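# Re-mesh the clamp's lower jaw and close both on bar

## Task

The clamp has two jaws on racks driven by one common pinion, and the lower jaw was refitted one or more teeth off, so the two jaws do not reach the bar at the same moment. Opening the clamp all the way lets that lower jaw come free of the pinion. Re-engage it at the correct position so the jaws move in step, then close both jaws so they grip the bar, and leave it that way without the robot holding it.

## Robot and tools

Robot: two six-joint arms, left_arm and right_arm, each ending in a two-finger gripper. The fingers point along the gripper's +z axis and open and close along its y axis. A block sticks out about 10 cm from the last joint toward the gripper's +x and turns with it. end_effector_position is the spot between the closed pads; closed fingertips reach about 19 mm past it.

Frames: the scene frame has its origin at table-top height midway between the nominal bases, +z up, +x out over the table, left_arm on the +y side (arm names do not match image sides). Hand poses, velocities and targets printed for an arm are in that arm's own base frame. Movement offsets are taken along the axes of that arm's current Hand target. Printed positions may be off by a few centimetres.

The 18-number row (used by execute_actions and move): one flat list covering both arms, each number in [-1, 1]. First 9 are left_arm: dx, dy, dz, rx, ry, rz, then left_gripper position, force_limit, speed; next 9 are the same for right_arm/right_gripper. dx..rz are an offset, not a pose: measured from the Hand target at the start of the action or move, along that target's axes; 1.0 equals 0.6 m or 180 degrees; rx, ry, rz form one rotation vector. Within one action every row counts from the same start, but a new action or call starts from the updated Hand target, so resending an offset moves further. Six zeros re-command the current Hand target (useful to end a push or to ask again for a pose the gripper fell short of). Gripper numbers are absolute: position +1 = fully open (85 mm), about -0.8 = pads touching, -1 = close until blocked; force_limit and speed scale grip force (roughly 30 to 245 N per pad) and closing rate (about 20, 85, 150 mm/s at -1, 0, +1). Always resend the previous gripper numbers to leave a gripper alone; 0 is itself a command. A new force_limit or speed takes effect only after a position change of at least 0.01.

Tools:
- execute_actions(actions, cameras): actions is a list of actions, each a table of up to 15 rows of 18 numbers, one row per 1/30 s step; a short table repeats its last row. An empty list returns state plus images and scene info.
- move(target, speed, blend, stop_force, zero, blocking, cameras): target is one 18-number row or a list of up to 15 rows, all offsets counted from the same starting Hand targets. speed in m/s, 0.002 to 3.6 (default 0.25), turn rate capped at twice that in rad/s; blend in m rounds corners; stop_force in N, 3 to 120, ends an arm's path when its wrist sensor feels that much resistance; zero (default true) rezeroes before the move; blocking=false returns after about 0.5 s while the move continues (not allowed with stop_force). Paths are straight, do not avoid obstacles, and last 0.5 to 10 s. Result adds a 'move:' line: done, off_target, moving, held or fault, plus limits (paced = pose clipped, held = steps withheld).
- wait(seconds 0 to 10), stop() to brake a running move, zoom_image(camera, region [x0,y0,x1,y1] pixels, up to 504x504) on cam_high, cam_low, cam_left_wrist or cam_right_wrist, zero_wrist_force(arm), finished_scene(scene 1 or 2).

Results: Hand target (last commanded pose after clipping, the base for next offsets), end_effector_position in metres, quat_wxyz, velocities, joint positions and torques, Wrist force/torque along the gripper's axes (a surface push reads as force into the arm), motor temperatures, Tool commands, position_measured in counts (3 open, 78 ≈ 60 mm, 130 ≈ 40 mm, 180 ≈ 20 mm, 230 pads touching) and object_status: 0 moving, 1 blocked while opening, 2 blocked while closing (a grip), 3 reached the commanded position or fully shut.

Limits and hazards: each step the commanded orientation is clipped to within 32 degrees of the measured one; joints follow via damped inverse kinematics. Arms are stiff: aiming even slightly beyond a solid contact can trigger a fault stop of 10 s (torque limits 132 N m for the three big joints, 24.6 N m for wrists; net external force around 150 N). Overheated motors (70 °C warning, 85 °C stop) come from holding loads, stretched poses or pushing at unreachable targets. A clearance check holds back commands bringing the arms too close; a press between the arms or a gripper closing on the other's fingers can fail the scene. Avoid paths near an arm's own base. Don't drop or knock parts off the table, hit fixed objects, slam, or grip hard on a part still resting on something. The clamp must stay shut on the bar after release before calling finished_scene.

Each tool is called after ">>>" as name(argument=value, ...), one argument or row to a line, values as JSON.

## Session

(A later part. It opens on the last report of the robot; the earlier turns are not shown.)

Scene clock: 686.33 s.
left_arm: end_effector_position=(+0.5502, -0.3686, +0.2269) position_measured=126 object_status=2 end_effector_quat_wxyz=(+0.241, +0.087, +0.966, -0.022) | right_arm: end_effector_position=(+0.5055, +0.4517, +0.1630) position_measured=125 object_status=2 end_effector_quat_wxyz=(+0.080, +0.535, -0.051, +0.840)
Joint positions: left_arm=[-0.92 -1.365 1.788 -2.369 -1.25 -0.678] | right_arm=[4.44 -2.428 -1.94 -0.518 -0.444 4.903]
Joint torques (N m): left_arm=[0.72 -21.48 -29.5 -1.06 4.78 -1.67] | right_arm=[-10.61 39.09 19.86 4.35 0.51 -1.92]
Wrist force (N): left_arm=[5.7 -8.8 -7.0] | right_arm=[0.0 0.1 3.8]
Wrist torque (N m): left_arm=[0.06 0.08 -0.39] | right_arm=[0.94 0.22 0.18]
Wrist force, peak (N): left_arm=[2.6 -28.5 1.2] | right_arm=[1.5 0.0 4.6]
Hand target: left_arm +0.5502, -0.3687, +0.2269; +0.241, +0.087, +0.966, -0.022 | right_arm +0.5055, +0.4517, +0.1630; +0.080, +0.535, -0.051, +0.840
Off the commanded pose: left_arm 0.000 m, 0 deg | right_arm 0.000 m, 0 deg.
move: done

>>> move(
  target=[-0.0075,-0.0003,-0.0149,0,0,0,-1,-1,-1,-0.0151,0,-0.00704,0,0,0,-1,-1,-1],
  speed=0.01,
  cameras=["cam_right_wrist"],
)

Scene clock: 706.33 s.
left_arm: end_effector_position=(+0.5499, -0.3688, +0.2367) position_measured=126 object_status=2 end_effector_quat_wxyz=(+0.241, +0.087, +0.966, -0.022) | right_arm: end_effector_position=(+0.5055, +0.4517, +0.1532) position_measured=125 object_status=2 end_effector_quat_wxyz=(+0.080, +0.535, -0.051, +0.840)
Joint positions: left_arm=[-0.921 -1.374 1.773 -2.344 -1.25 -0.679] | right_arm=[4.44 -2.452 -1.934 -0.5 -0.444 4.904]
Joint torques (N m): left_arm=[-6.48 -47.54 -30.32 -1.49 2.66 -1.73] | right_arm=[-10.65 34.66 18.11 4.73 0.65 1.16]
Wrist force (N): left_arm=[0.6 -1.9 -1.5] | right_arm=[1.8 0.5 5.4]
Wrist torque (N m): left_arm=[0.03 0.07 -0.37] | right_arm=[0.96 0.11 0.13]
Wrist force, peak (N): left_arm=[6.2 -7.9 -7.0] | right_arm=[7.0 1.8 11.1]
Hand target: left_arm +0.5499, -0.3688, +0.2369; +0.241, +0.087, +0.966, -0.022 | right_arm +0.5055, +0.4517, +0.1530; +0.080, +0.535, -0.051, +0.840
Off the commanded pose: left_arm 0.000 m, 0 deg | right_arm 0.000 m, 0 deg.
move: done
Images, in order (width x height): cam_right_wrist 672x504.

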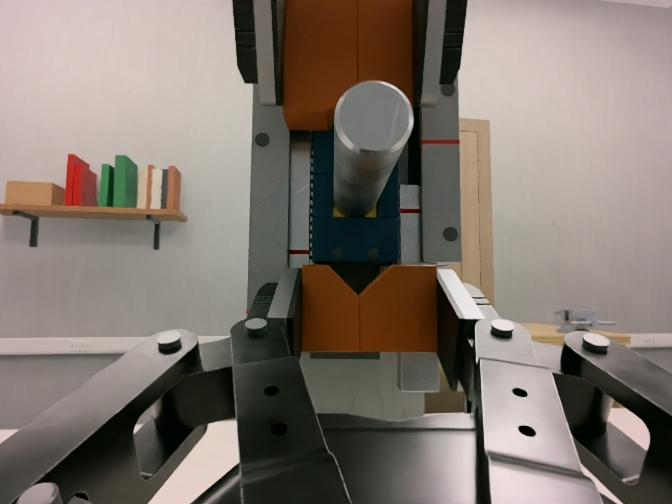

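>>> move(
  target=[-0.00626,0,-0.01177,0,0,0,-1,-1,-1,-0.01208,0,-0.00563,0,0,0,-1,-1,-1],
  speed=0.01,
  cameras=["cam_right_wrist"],
)

>>> zoom_image(
  camera="cam_right_wrist",
  region=[230, 100, 470, 340],
)

Scene clock: 714.60 s.
left_arm: end_effector_position=(+0.5499, -0.3688, +0.2447) position_measured=126 object_status=2 end_effector_quat_wxyz=(+0.241, +0.087, +0.966, -0.022) | right_arm: end_effector_position=(+0.5055, +0.4517, +0.1452) position_measured=125 object_status=2 end_effector_quat_wxyz=(+0.080, +0.535, -0.051, +0.840)
Joint positions: left_arm=[-0.921 -1.382 1.76 -2.324 -1.25 -0.679] | right_arm=[4.44 -2.471 -1.928 -0.487 -0.444 4.904]
Joint torques (N m): left_arm=[-1.59 -50.52 -32.34 -1.77 2.22 -0.15] | right_arm=[-10.94 38.56 20.19 5.67 -2.29 1.51]
Wrist force (N): left_arm=[1.7 -2.2 4.1] | right_arm=[-3.6 -0.6 0.9]
Wrist torque (N m): left_arm=[0.10 0.17 -0.33] | right_arm=[0.89 0.20 0.11]
Wrist force, peak (N): left_arm=[1.7 -2.2 4.1] | right_arm=[1.8 0.3 6.1]
Hand target: left_arm +0.5499, -0.3688, +0.2449; +0.241, +0.087, +0.966, -0.022 | right_arm +0.5055, +0.4517, +0.1450; +0.080, +0.535, -0.051, +0.840
Off the commanded pose: left_arm 0.000 m, 0 deg | right_arm 0.000 m, 0 deg.
move: done
Images, in order (width x height): cam_right_wrist 672x504.

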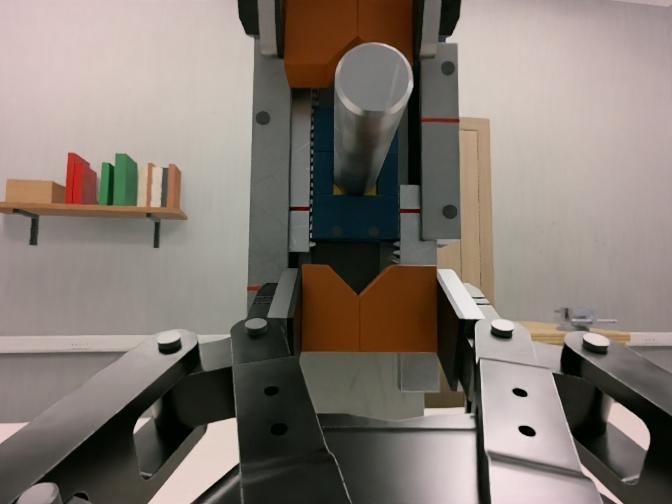

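Scaled by 2.100 from the camera's 672x504 image, which has a finer 960x720 frame.

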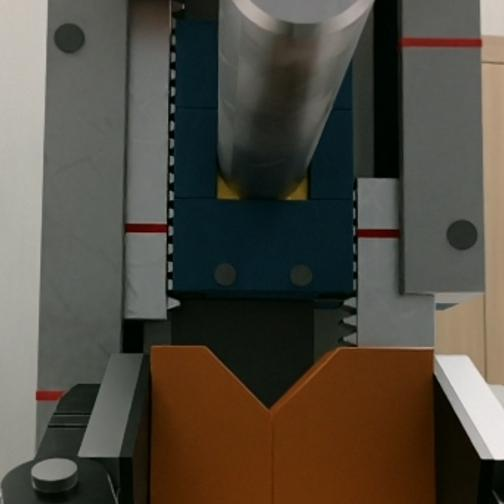

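>>> move(
  target=[-0.0047,0,-0.00883,0,0,0,-1,-1,-1,-0.00906,0,-0.00423,0,0,0,-1,-1,-1],
  speed=0.008,
  cameras=["cam_right_wrist"],
)

>>> zoom_image(
  camera="cam_right_wrist",
  region=[230, 80, 470, 320],
)

Scene clock: 769.67 s.
left_arm: end_effector_position=(+0.5499, -0.3688, +0.2507) position_measured=126 object_status=2 end_effector_quat_wxyz=(+0.241, +0.087, +0.966, -0.022) | right_arm: end_effector_position=(+0.5055, +0.4517, +0.1392) position_measured=125 object_status=2 end_effector_quat_wxyz=(+0.080, +0.535, -0.051, +0.840)
Joint positions: left_arm=[-0.921 -1.387 1.75 -2.308 -1.25 -0.679] | right_arm=[4.44 -2.485 -1.924 -0.477 -0.444 4.904]
Joint torques (N m): left_arm=[6.58 -48.21 -32.5 -2.37 0.31 1.38] | right_arm=[-12.15 39 18.68 5.88 -2.99 1.72]
Wrist force (N): left_arm=[1.2 -1.9 3.4] | right_arm=[-3.4 -0.7 1.4]
Wrist torque (N m): left_arm=[0.14 0.17 -0.33] | right_arm=[0.93 0.22 0.08]
Wrist force, peak (N): left_arm=[2.0 -2.3 3.9] | right_arm=[-4.0 -0.4 1.1]
Hand target: left_arm +0.5499, -0.3688, +0.2509; +0.241, +0.087, +0.966, -0.022 | right_arm +0.5055, +0.4517, +0.1390; +0.080, +0.535, -0.051, +0.840
Off the commanded pose: left_arm 0.000 m, 0 deg | right_arm 0.000 m, 0 deg.
move: done
Images, in order (width x height): cam_right_wrist 672x504.

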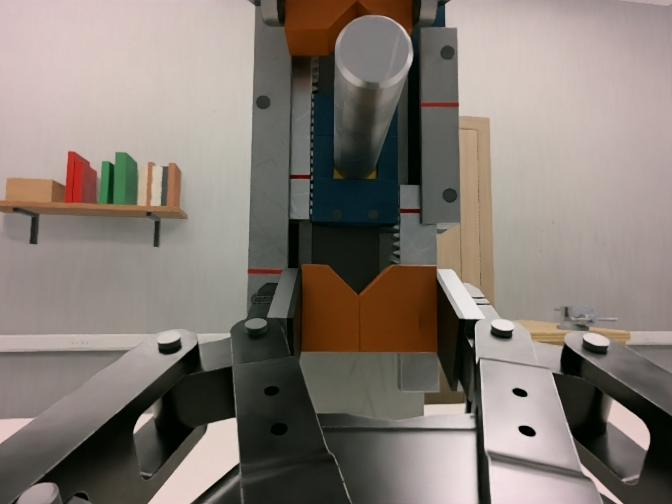

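Scaled by 2.100 from the camera's 672x504 image, which has a finer 960x720 frame.

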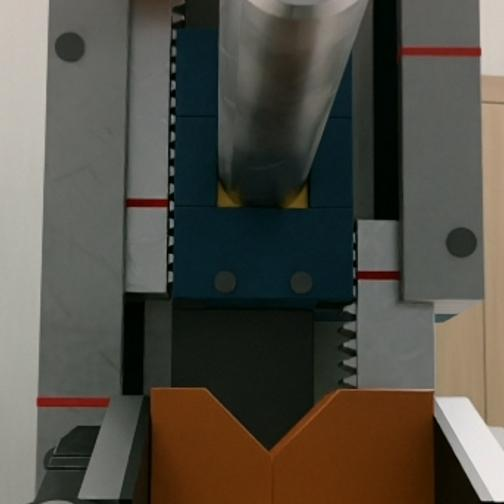

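>>> move(
  target=[-0.00117,0,-0.00221,0,0,0,-1,-1,-1,0,0,0,0,0,0,-1,-1,-1],
  speed=0.005,
)

Scene clock: 780.43 s.
left_arm: end_effector_position=(+0.5499, -0.3688, +0.2523) position_measured=126 object_status=2 end_effector_quat_wxyz=(+0.241, +0.087, +0.966, -0.022) | right_arm: end_effector_position=(+0.5055, +0.4517, +0.1390) position_measured=125 object_status=2 end_effector_quat_wxyz=(+0.080, +0.535, -0.051, +0.840)
Joint positions: left_arm=[-0.921 -1.388 1.747 -2.304 -1.25 -0.679] | right_arm=[4.44 -2.485 -1.924 -0.476 -0.444 4.904]
Joint torques (N m): left_arm=[6.59 -50 -33.54 -2.05 0.19 -0.36] | right_arm=[-9.27 38.41 18.91 5.62 -3.49 0.27]
Wrist force (N): left_arm=[1.1 -2.1 4.2] | right_arm=[-3.6 -0.3 1.0]
Wrist torque (N m): left_arm=[0.13 0.21 -0.32] | right_arm=[0.98 0.21 0.08]
Wrist force, peak (N): left_arm=[1.5 -2.4 4.4] | right_arm=[-3.8 -0.6 1.8]
Hand target: left_arm +0.5499, -0.3688, +0.2524; +0.241, +0.087, +0.966, -0.022 | right_arm +0.5055, +0.4517, +0.1390; +0.080, +0.535, -0.051, +0.840
Off the commanded pose: left_arm 0.000 m, 0 deg | right_arm 0.000 m, 0 deg.
move: done

>>> move(
  target=[-0.00141,0,-0.00265,0,0,0,-1,-1,-1,0,0,0,0,0,0,-1,-1,-1],
  speed=0.005,
  cameras=["cam_right_wrist"],
)

>>> zoom_image(
  camera="cam_right_wrist",
  region=[230, 80, 470, 320],
)

Scene clock: 813.47 s.
left_arm: end_effector_position=(+0.5499, -0.3688, +0.2541) position_measured=126 object_status=2 end_effector_quat_wxyz=(+0.241, +0.087, +0.966, -0.022) | right_arm: end_effector_position=(+0.5055, +0.4517, +0.1390) position_measured=125 object_status=2 end_effector_quat_wxyz=(+0.080, +0.535, -0.051, +0.840)
Joint positions: left_arm=[-0.921 -1.39 1.744 -2.3 -1.25 -0.679] | right_arm=[4.44 -2.485 -1.924 -0.476 -0.444 4.903]
Joint torques (N m): left_arm=[6.08 -50.78 -32.02 -2.5 0.17 -1.15] | right_arm=[-8.29 39.56 19.53 5.84 -3.35 -2.09]
Wrist force (N): left_arm=[0.6 -2.2 3.9] | right_arm=[-3.1 -0.8 1.6]
Wrist torque (N m): left_arm=[0.12 0.20 -0.32] | right_arm=[0.94 0.17 0.08]
Wrist force, peak (N): left_arm=[1.3 -2.4 4.4] | right_arm=[-3.9 -0.6 1.5]
Hand target: left_arm +0.5499, -0.3688, +0.2542; +0.241, +0.087, +0.966, -0.022 | right_arm +0.5055, +0.4517, +0.1390; +0.080, +0.535, -0.051, +0.840
Off the commanded pose: left_arm 0.000 m, 0 deg | right_arm 0.000 m, 0 deg.
move: done
Images, in order (width x height): cam_right_wrist 672x504.

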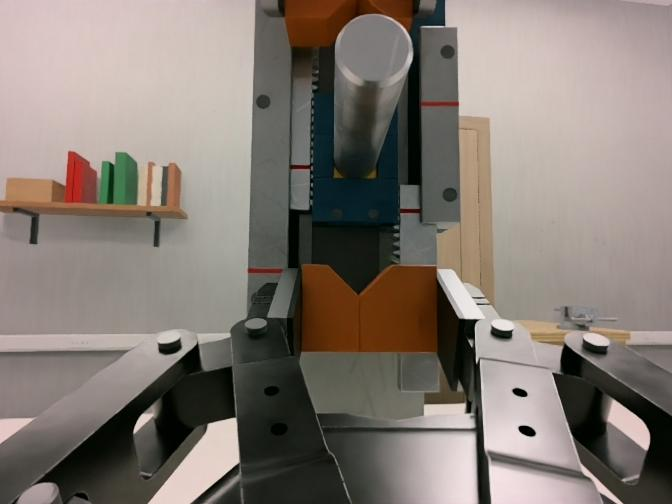

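Scaled by 2.100 from the camera's 672x504 image, which has a finer 960x720 frame.

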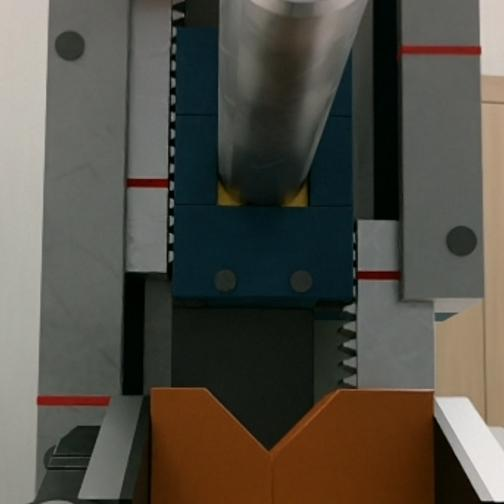

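>>> move(
  target=[0.00391,0,0.00736,0,0,0,-1,-1,-1,0.00755,0,0.00352,0,0,0,-1,-1,-1],
  speed=0.006,
)

>>> move(
  target=[0.00391,0,0.00736,0,0,0,-1,-1,-1,0.00755,0,0.00352,0,0,0,-1,-1,-1],
  speed=0.006,
  cameras=["cam_right_wrist"],
)

Scene clock: 832.60 s.
left_arm: end_effector_position=(+0.5499, -0.3688, +0.2494) position_measured=126 object_status=2 end_effector_quat_wxyz=(+0.241, +0.087, +0.966, -0.022) | right_arm: end_effector_position=(+0.5055, +0.4517, +0.1438) position_measured=125 object_status=2 end_effector_quat_wxyz=(+0.080, +0.535, -0.051, +0.840)
Joint positions: left_arm=[-0.921 -1.386 1.752 -2.312 -1.25 -0.679] | right_arm=[4.44 -2.474 -1.927 -0.484 -0.444 4.903]
Joint torques (N m): left_arm=[7.54 -25.89 -20.11 -4.28 0.3 -0.79] | right_arm=[-6.34 60.82 -0.11 1.74 -3.51 -1.91]
Wrist force (N): left_arm=[0.9 -2.2 2.1] | right_arm=[-5.3 -1.0 0.3]
Wrist torque (N m): left_arm=[0.15 0.16 -0.32] | right_arm=[0.88 0.18 0.12]
Wrist force, peak (N): left_arm=[1.2 -2.6 4.5] | right_arm=[-5.8 -0.2 -0.1]
Hand target: left_arm +0.5499, -0.3688, +0.2492; +0.241, +0.087, +0.966, -0.022 | right_arm +0.5055, +0.4517, +0.1440; +0.080, +0.535, -0.051, +0.840
Off the commanded pose: left_arm 0.000 m, 0 deg | right_arm 0.000 m, 0 deg.
move: done

Scene clock: 833.70 s.
left_arm: end_effector_position=(+0.5499, -0.3688, +0.2444) position_measured=126 object_status=2 end_effector_quat_wxyz=(+0.241, +0.087, +0.966, -0.022) | right_arm: end_effector_position=(+0.5055, +0.4517, +0.1488) position_measured=125 object_status=2 end_effector_quat_wxyz=(+0.080, +0.535, -0.051, +0.840)
Joint positions: left_arm=[-0.921 -1.381 1.76 -2.324 -1.25 -0.679] | right_arm=[4.44 -2.462 -1.931 -0.493 -0.444 4.903]
Joint torques (N m): left_arm=[2.04 -25.51 -18.71 -4.39 0.62 -1.4] | right_arm=[-2.57 62.06 1.82 1.97 -3.62 -1.85]
Wrist force (N): left_arm=[0.8 -2.0 1.2] | right_arm=[-4.5 -0.4 0.7]
Wrist torque (N m): left_arm=[0.04 0.15 -0.33] | right_arm=[0.92 0.16 0.16]
Wrist force, peak (N): left_arm=[1.6 -2.6 2.4] | right_arm=[-5.9 -0.9 -0.3]
Hand target: left_arm +0.5499, -0.3688, +0.2442; +0.241, +0.087, +0.966, -0.022 | right_arm +0.5055, +0.4517, +0.1490; +0.080, +0.535, -0.051, +0.840
Off the commanded pose: left_arm 0.000 m, 0 deg | right_arm 0.000 m, 0 deg.
move: done
Images, in order (width x height): cam_right_wrist 672x504.

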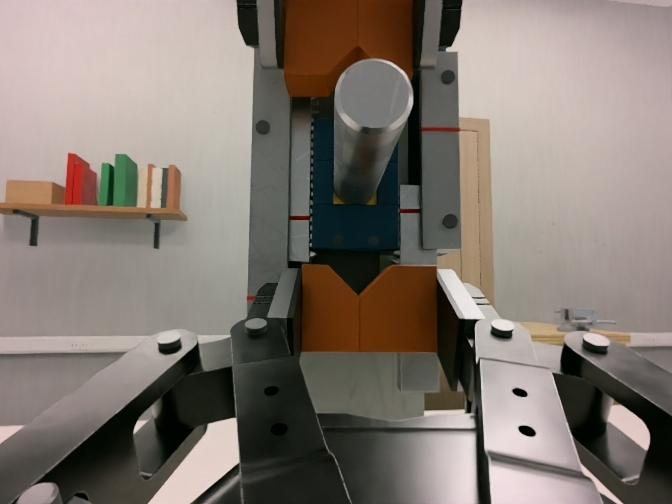

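>>> move(
  target=[0.00939,0,0.01766,0,0,0,-1,-1,-1,0.01813,0,0.00845,0,0,0,-1,-1,-1],
  speed=0.008,
  cameras=["cam_right_wrist"],
)

>>> zoom_image(
  camera="cam_right_wrist",
  region=[230, 80, 470, 320],
)

Scene clock: 843.37 s.
left_arm: end_effector_position=(+0.5499, -0.3688, +0.2324) position_measured=126 object_status=2 end_effector_quat_wxyz=(+0.241, +0.087, +0.966, -0.022) end_effector_velocity=(+0.000, +0.000, -0.001) end_effector_angular_velocity=(-0.001, -0.001, +0.000) | right_arm: end_effector_position=(+0.5055, +0.4517, +0.1608) position_measured=125 object_status=2 end_effector_quat_wxyz=(+0.080, +0.535, -0.051, +0.840) end_effector_velocity=(+0.000, +0.000, +0.002) end_effector_angular_velocity=(-0.001, +0.000, -0.001)
Joint positions: left_arm=[-0.921 -1.37 1.78 -2.355 -1.25 -0.679] | right_arm=[4.44 -2.434 -1.938 -0.514 -0.444 4.903]
Joint velocities: left_arm=[0 0.002 0.003 -0.005 0 0] | right_arm=[-0.001 0.005 -0.001 -0.004 0 -0.001]
Joint torques (N m): left_arm=[-5.52 -24.22 -18.69 -4.7 2.57 -1.54] | right_arm=[10.22 60.14 1.89 1.17 -3.41 -1.57]
Wrist force (N): left_arm=[0.8 -1.6 1.0] | right_arm=[-4.0 0.4 0.4]
Wrist torque (N m): left_arm=[-0.01 0.15 -0.33] | right_arm=[0.84 0.19 0.19]
Wrist force, peak (N): left_arm=[1.4 -1.9 1.6] | right_arm=[-5.2 -0.5 0.5]
Hand target: left_arm +0.5499, -0.3688, +0.2322; +0.241, +0.087, +0.966, -0.022 | right_arm +0.5055, +0.4517, +0.1610; +0.080, +0.535, -0.051, +0.840
Off the commanded pose: left_arm 0.000 m, 0 deg | right_arm 0.000 m, 0 deg.
move: done
Images, in order (width x height): cam_right_wrist 672x504.

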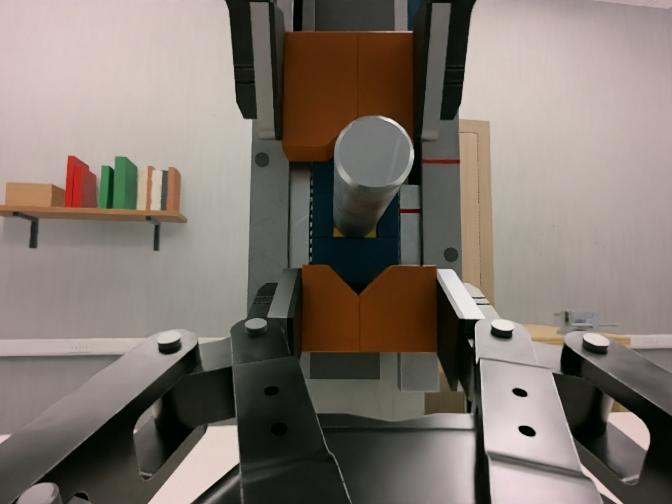

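Scaled by 2.100 from the camera's 672x504 image, which has a finer 960x720 frame.

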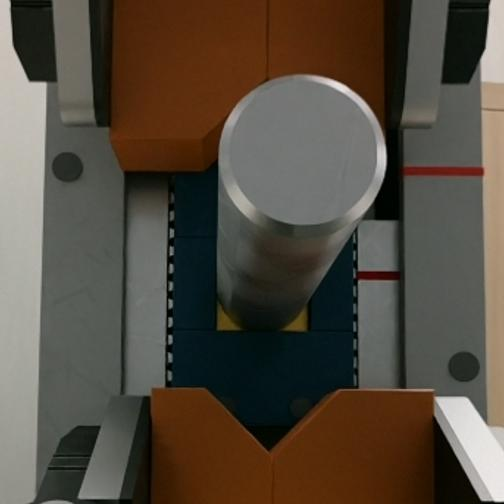

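>>> move(
  target=[0.00939,0,0.01766,0,0,0,-1,-1,-1,0.01813,0,0.00845,0,0,0,-1,-1,-1],
  speed=0.008,
  cameras=["cam_right_wrist"],
)

>>> zoom_image(
  camera="cam_right_wrist",
  region=[230, 120, 470, 360],
)

Scene clock: 851.80 s.
left_arm: end_effector_position=(+0.5499, -0.3689, +0.2204) position_measured=126 object_status=2 end_effector_quat_wxyz=(+0.241, +0.087, +0.966, -0.022) end_effector_velocity=(+0.000, +0.000, -0.002) end_effector_angular_velocity=(+0.000, +0.000, +0.000) | right_arm: end_effector_position=(+0.5055, +0.4517, +0.1728) position_measured=125 object_status=2 end_effector_quat_wxyz=(+0.080, +0.535, -0.051, +0.840)
Joint positions: left_arm=[-0.921 -1.358 1.798 -2.386 -1.25 -0.679] | right_arm=[4.44 -2.405 -1.945 -0.535 -0.444 4.903]
Joint velocities: left_arm=[0 0.002 0.003 -0.005 0 0] | right_arm=[within noise]
Joint torques (N m): left_arm=[-6.12 -23.67 -17.73 -4.8 2.34 -1.56] | right_arm=[10.04 58.89 2.32 1.36 -2.1 -1.46]
Wrist force (N): left_arm=[0.9 -1.0 0.4] | right_arm=[-3.1 1.6 0.9]
Wrist torque (N m): left_arm=[0.01 0.14 -0.34] | right_arm=[0.78 0.17 0.23]
Wrist force, peak (N): left_arm=[1.1 -1.8 0.9] | right_arm=[-4.5 0.7 0.3]
Hand target: left_arm +0.5499, -0.3689, +0.2202; +0.241, +0.087, +0.966, -0.022 | right_arm +0.5055, +0.4517, +0.1730; +0.080, +0.535, -0.051, +0.840
Off the commanded pose: left_arm 0.000 m, 0 deg | right_arm 0.000 m, 0 deg.
move: done
Images, in order (width x height): cam_right_wrist 672x504.

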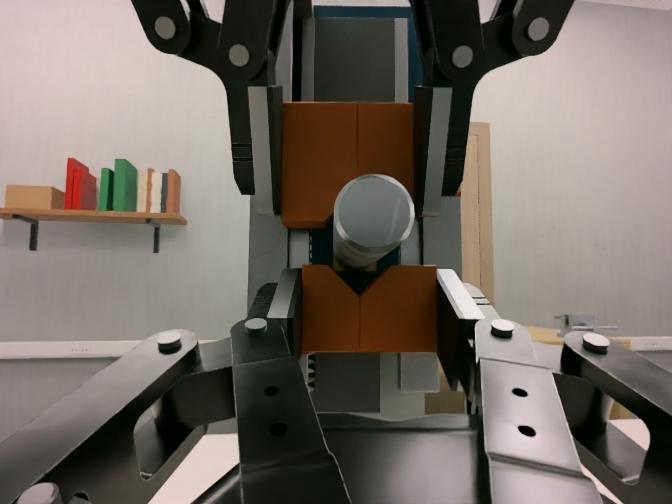

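Scaled by 2.100 from the camera's 672x504 image, which has a finer 960x720 frame.

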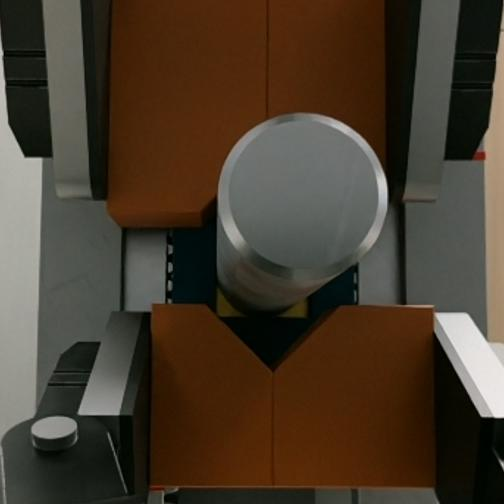

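>>> move(
  target=[0.00532,0,0.01001,0,0,0,-1,-1,-1,0.01027,0,0.00479,0,0,0,-1,-1,-1],
  speed=0.003,
  stop_force=8,
  cameras=["cam_right_wrist"],
)

>>> zoom_image(
  camera="cam_right_wrist",
  region=[230, 150, 470, 390],
)

Scene clock: 867.27 s.
left_arm: end_effector_position=(+0.5499, -0.3689, +0.2151) position_measured=126 object_status=2 end_effector_quat_wxyz=(+0.241, +0.087, +0.966, -0.022) | right_arm: end_effector_position=(+0.5055, +0.4517, +0.1784) position_measured=125 object_status=2 end_effector_quat_wxyz=(+0.080, +0.535, -0.051, +0.840)
Joint positions: left_arm=[-0.921 -1.353 1.806 -2.399 -1.25 -0.679] | right_arm=[4.44 -2.392 -1.948 -0.546 -0.444 4.903]
Joint torques (N m): left_arm=[-4.54 -32.76 -24.33 0.58 2.21 -1.1] | right_arm=[8.9 44.3 11.87 6.51 -3.87 -1.84]
Wrist force (N): left_arm=[-4.2 -4.8 -9.8] | right_arm=[-11.2 -1.4 -3.1]
Wrist torque (N m): left_arm=[0.02 0.17 -0.61] | right_arm=[0.71 0.29 0.04]
Wrist force, peak (N): left_arm=[-4.6 -4.8 -11.0] | right_arm=[-12.7 0.0 -3.9]
Hand target: left_arm +0.5499, -0.3689, +0.2152; +0.241, +0.087, +0.966, -0.022 (not the last commanded pose) | right_arm +0.5055, +0.4517, +0.1784; +0.080, +0.535, -0.051, +0.840 (not the last commanded pose)
Off the commanded pose: left_arm 0.002 m, 0 deg | right_arm 0.001 m, 0 deg.
move: contact (left_arm, right_arm)
Images, in order (width x height): cam_right_wrist 672x504.

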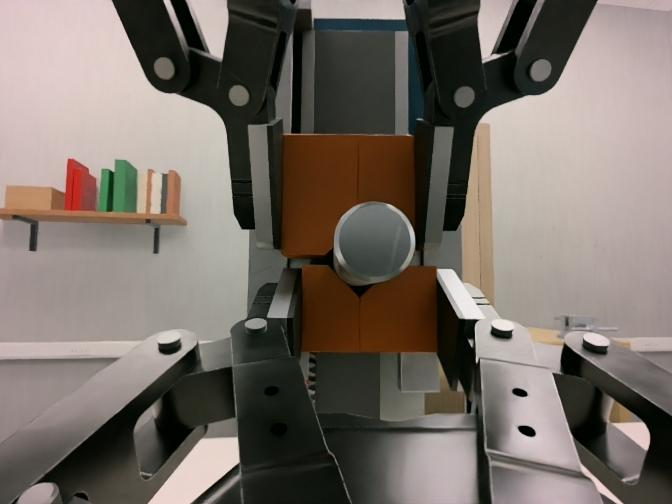

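Scaled by 2.100 from the camera's 672x504 image, which has a finer 960x720 frame.

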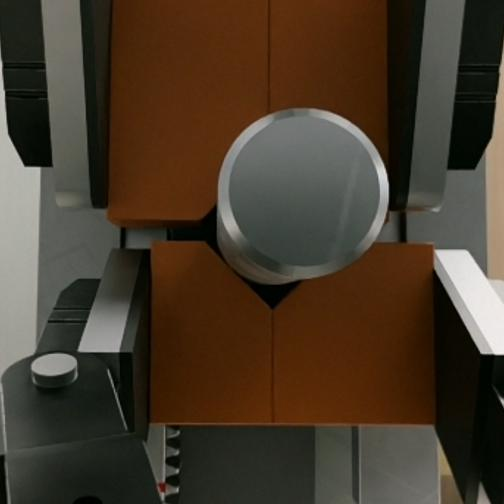

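>>> zoom_image(
  camera="cam_right_wrist",
  region=[270, 220, 450, 320],
)

>>> execute_actions(
  actions=[],
  cameras=["cam_left_wrist"],
)

>>> zoom_image(
  camera="cam_left_wrist",
  region=[240, 200, 440, 400],
)

Scaled by 2.800 from the camera's 672x504 image, which has a finer 960x720 frame.

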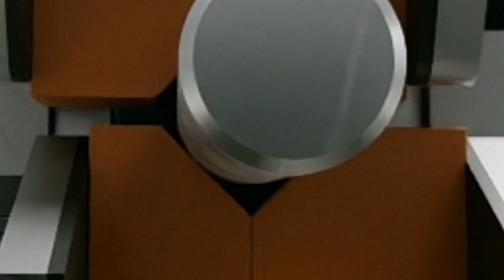

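Scene clock: 886.27 s.
left_arm: end_effector_position=(+0.5499, -0.3689, +0.2152) position_measured=126 object_status=2 end_effector_quat_wxyz=(+0.241, +0.087, +0.966, -0.022) | right_arm: end_effector_position=(+0.5055, +0.4517, +0.1784) position_measured=125 object_status=2 end_effector_quat_wxyz=(+0.080, +0.535, -0.051, +0.840)
Joint positions: left_arm=[-0.921 -1.353 1.806 -2.399 -1.25 -0.679] | right_arm=[4.44 -2.392 -1.948 -0.546 -0.444 4.903]
Joint velocities: within noise
Joint torques (N m): left_arm=[-2.99 -39.83 -24.87 -1.64 2.41 -0.34] | right_arm=[1.8 40.14 22.44 4.17 -5.1 -2.29]
Motor temperatures (°C): left_arm=[30 32 31 36 40 41] | right_arm=[29 31 31 35 38 44]
Wrist force (N): left_arm=[-3.4 -4.9 -8.1] | right_arm=[-9.6 -0.7 -1.5]
Wrist torque (N m): left_arm=[0.02 0.19 -0.61] | right_arm=[0.76 0.31 0.08]
Wrist force, peak (N): left_arm=[-4.2 -4.8 -9.3] | right_arm=[-11.1 -1.6 -2.9]
Hand target: left_arm +0.5499, -0.3689, +0.2152; +0.241, +0.087, +0.966, -0.022 (not the last commanded pose) | right_arm +0.5055, +0.4517, +0.1784; +0.080, +0.535, -0.051, +0.840 (not the last commanded pose)
Tool commands: left_gripper/position=-1.0 left_gripper/force_limit=-1.0 left_gripper/speed=-1.0 right_gripper/position=-1.0 right_gripper/force_limit=-1.0 right_gripper/speed=-1.0
Off the commanded pose: left_arm 0.002 m, 0 deg | right_arm 0.001 m, 0 deg.
Images, in order (width x height): cam_left_wrist 672x504.

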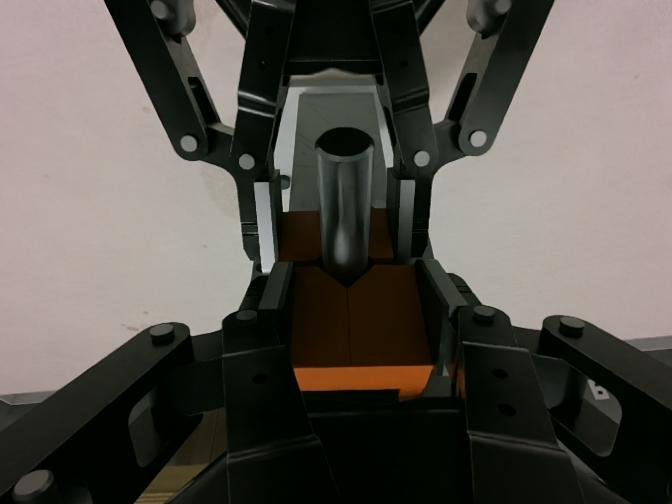

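Scaled by 2.520 from the camera's 672x504 image, which has a finer 960x720 frame.

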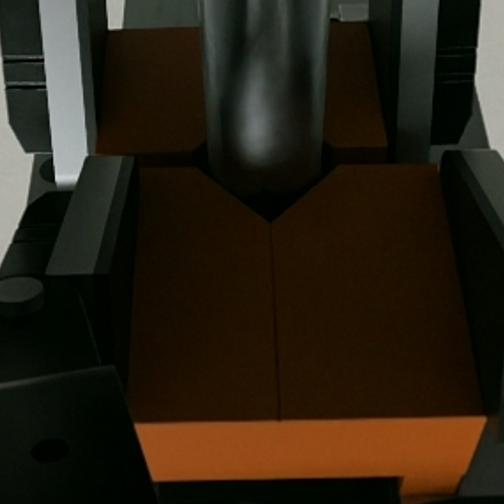

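>>> move(
  target=[0,0,0,0,0,0,0.3,-1,-1,0,0,0,0,0,0,0.3,-1,-1],
  speed=0.005,
  cameras=["cam_right_wrist"],
)

>>> zoom_image(
  camera="cam_right_wrist",
  region=[230, 150, 470, 390],
)

Scene clock: 897.13 s.
left_arm: end_effector_position=(+0.5499, -0.3689, +0.2152) position_measured=91 object_status=0 end_effector_quat_wxyz=(+0.241, +0.087, +0.966, -0.022) | right_arm: end_effector_position=(+0.5055, +0.4517, +0.1784) position_measured=91 object_status=3 end_effector_quat_wxyz=(+0.080, +0.535, -0.051, +0.840)
Joint positions: left_arm=[-0.921 -1.353 1.806 -2.399 -1.25 -0.679] | right_arm=[4.44 -2.392 -1.948 -0.546 -0.444 4.903]
Joint torques (N m): left_arm=[-3.19 -39.96 -26.36 -3.9 0.9 1.03] | right_arm=[-5.69 41.26 20.15 2.93 -0.21 -2.08]
Wrist force (N): left_arm=[0.7 -0.3 -0.4] | right_arm=[-2.4 3.8 1.5]
Wrist torque (N m): left_arm=[-0.09 0.15 -0.32] | right_arm=[0.68 0.21 0.19]
Wrist force, peak (N): left_arm=[-3.6 -5.1 -8.4] | right_arm=[-9.8 -0.9 -1.5]
Hand target: left_arm +0.5499, -0.3689, +0.2152; +0.241, +0.087, +0.966, -0.022 | right_arm +0.5055, +0.4517, +0.1784; +0.080, +0.535, -0.051, +0.840
Off the commanded pose: left_arm 0.000 m, 0 deg | right_arm 0.000 m, 0 deg.
move: done
Images, in order (width x height): cam_right_wrist 672x504.

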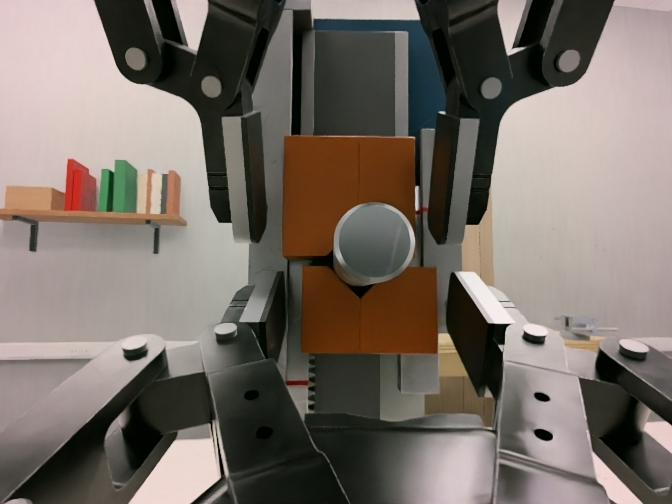

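Scaled by 2.100 from the camera's 672x504 image, which has a finer 960x720 frame.

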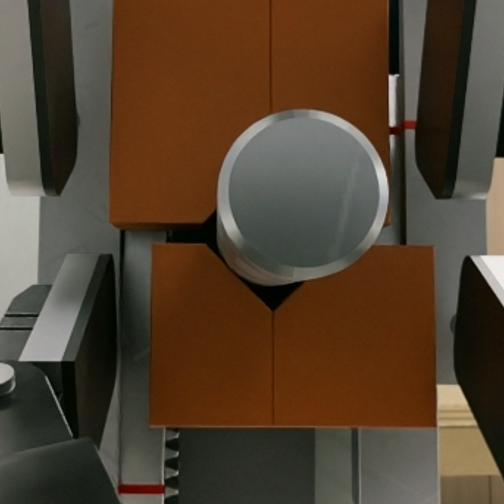

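>>> move(
  target=[
    [0,0,-0.1,0,0,0,0.3,-1,-1,0.0423,0,-0.0906,0,0,0,0.3,-1,-1],
    [0,0,-0.2,0,0,0,0.3,-1,-1,0.0845,0,-0.1813,0,-0.0306,0,0.3,-1,-1],
  ],
  speed=[0.04,0.08],
  blend=[0.01,0],
  cameras=["cam_right_wrist", "cam_left_wrist"],
)

>>> zoom_image(
  camera="cam_right_wrist",
  region=[270, 160, 430, 360],
)

>>> zoom_image(
  camera="cam_left_wrist",
  region=[260, 110, 420, 290],
)

Scene clock: 928.03 s.
left_arm: end_effector_position=(+0.4945, -0.3587, +0.3212) position_measured=91 object_status=3 end_effector_quat_wxyz=(+0.241, +0.087, +0.966, -0.022) | right_arm: end_effector_position=(+0.3877, +0.4744, +0.1783) position_measured=91 object_status=3 end_effector_quat_wxyz=(+0.078, +0.574, -0.055, +0.813)
Joint positions: left_arm=[-0.998 -1.552 1.741 -2.109 -1.222 -0.755] | right_arm=[4.681 -2.46 -1.985 0.152 -0.375 4.265]
Joint torques (N m): left_arm=[-7.44 -41.61 -33.31 -1.91 2.27 -1.81] | right_arm=[9.65 36.11 19.19 4.51 -0.09 -2.18]
Wrist force (N): left_arm=[1.0 -0.6 -0.6] | right_arm=[-2.1 3.5 1.7]
Wrist torque (N m): left_arm=[-0.12 0.12 -0.32] | right_arm=[0.66 0.19 0.16]
Wrist force, peak (N): left_arm=[1.3 -0.4 -0.4] | right_arm=[-2.3 4.3 2.4]
Hand target: left_arm +0.4945, -0.3587, +0.3212; +0.241, +0.087, +0.966, -0.022 | right_arm +0.3877, +0.4744, +0.1783; +0.078, +0.574, -0.055, +0.813
Off the commanded pose: left_arm 0.000 m, 0 deg | right_arm 0.000 m, 0 deg.
move: done
Images, in order (width x height): cam_left_wrist 672x504, cam_right_wrist 672x504.

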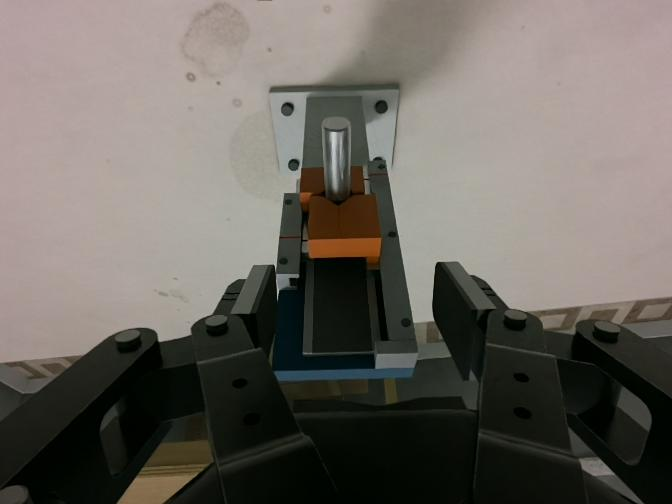

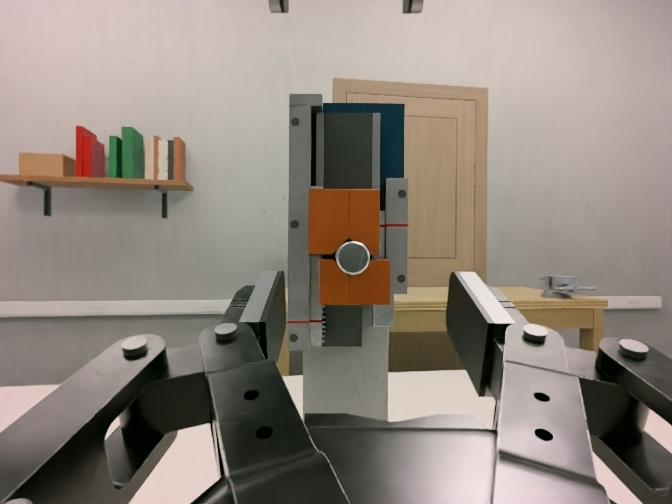

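Scaled by 2.520 from the camera's 672x504 image, which has a finer 960x720 frame.

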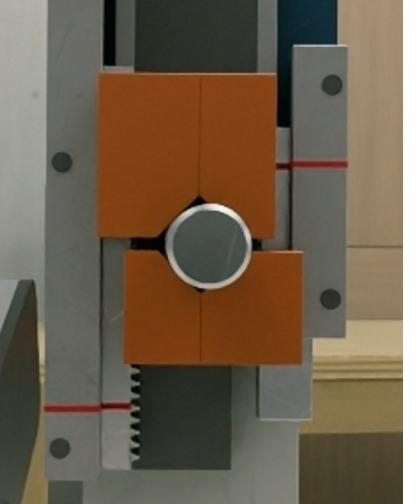

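Scaled by 2.800 from the camera's 672x504 image, which has a finer 960x720 frame.

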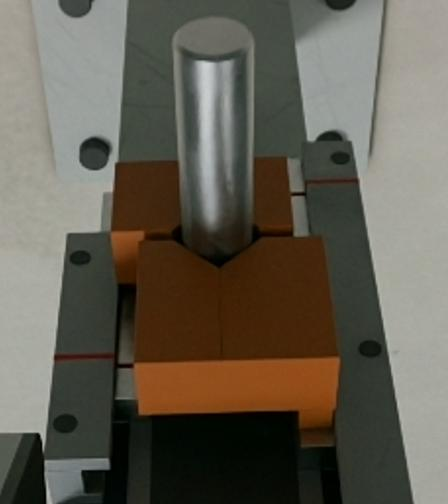

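>>> finished_scene(
  scene=2,
)

The scene is finished: the task was done.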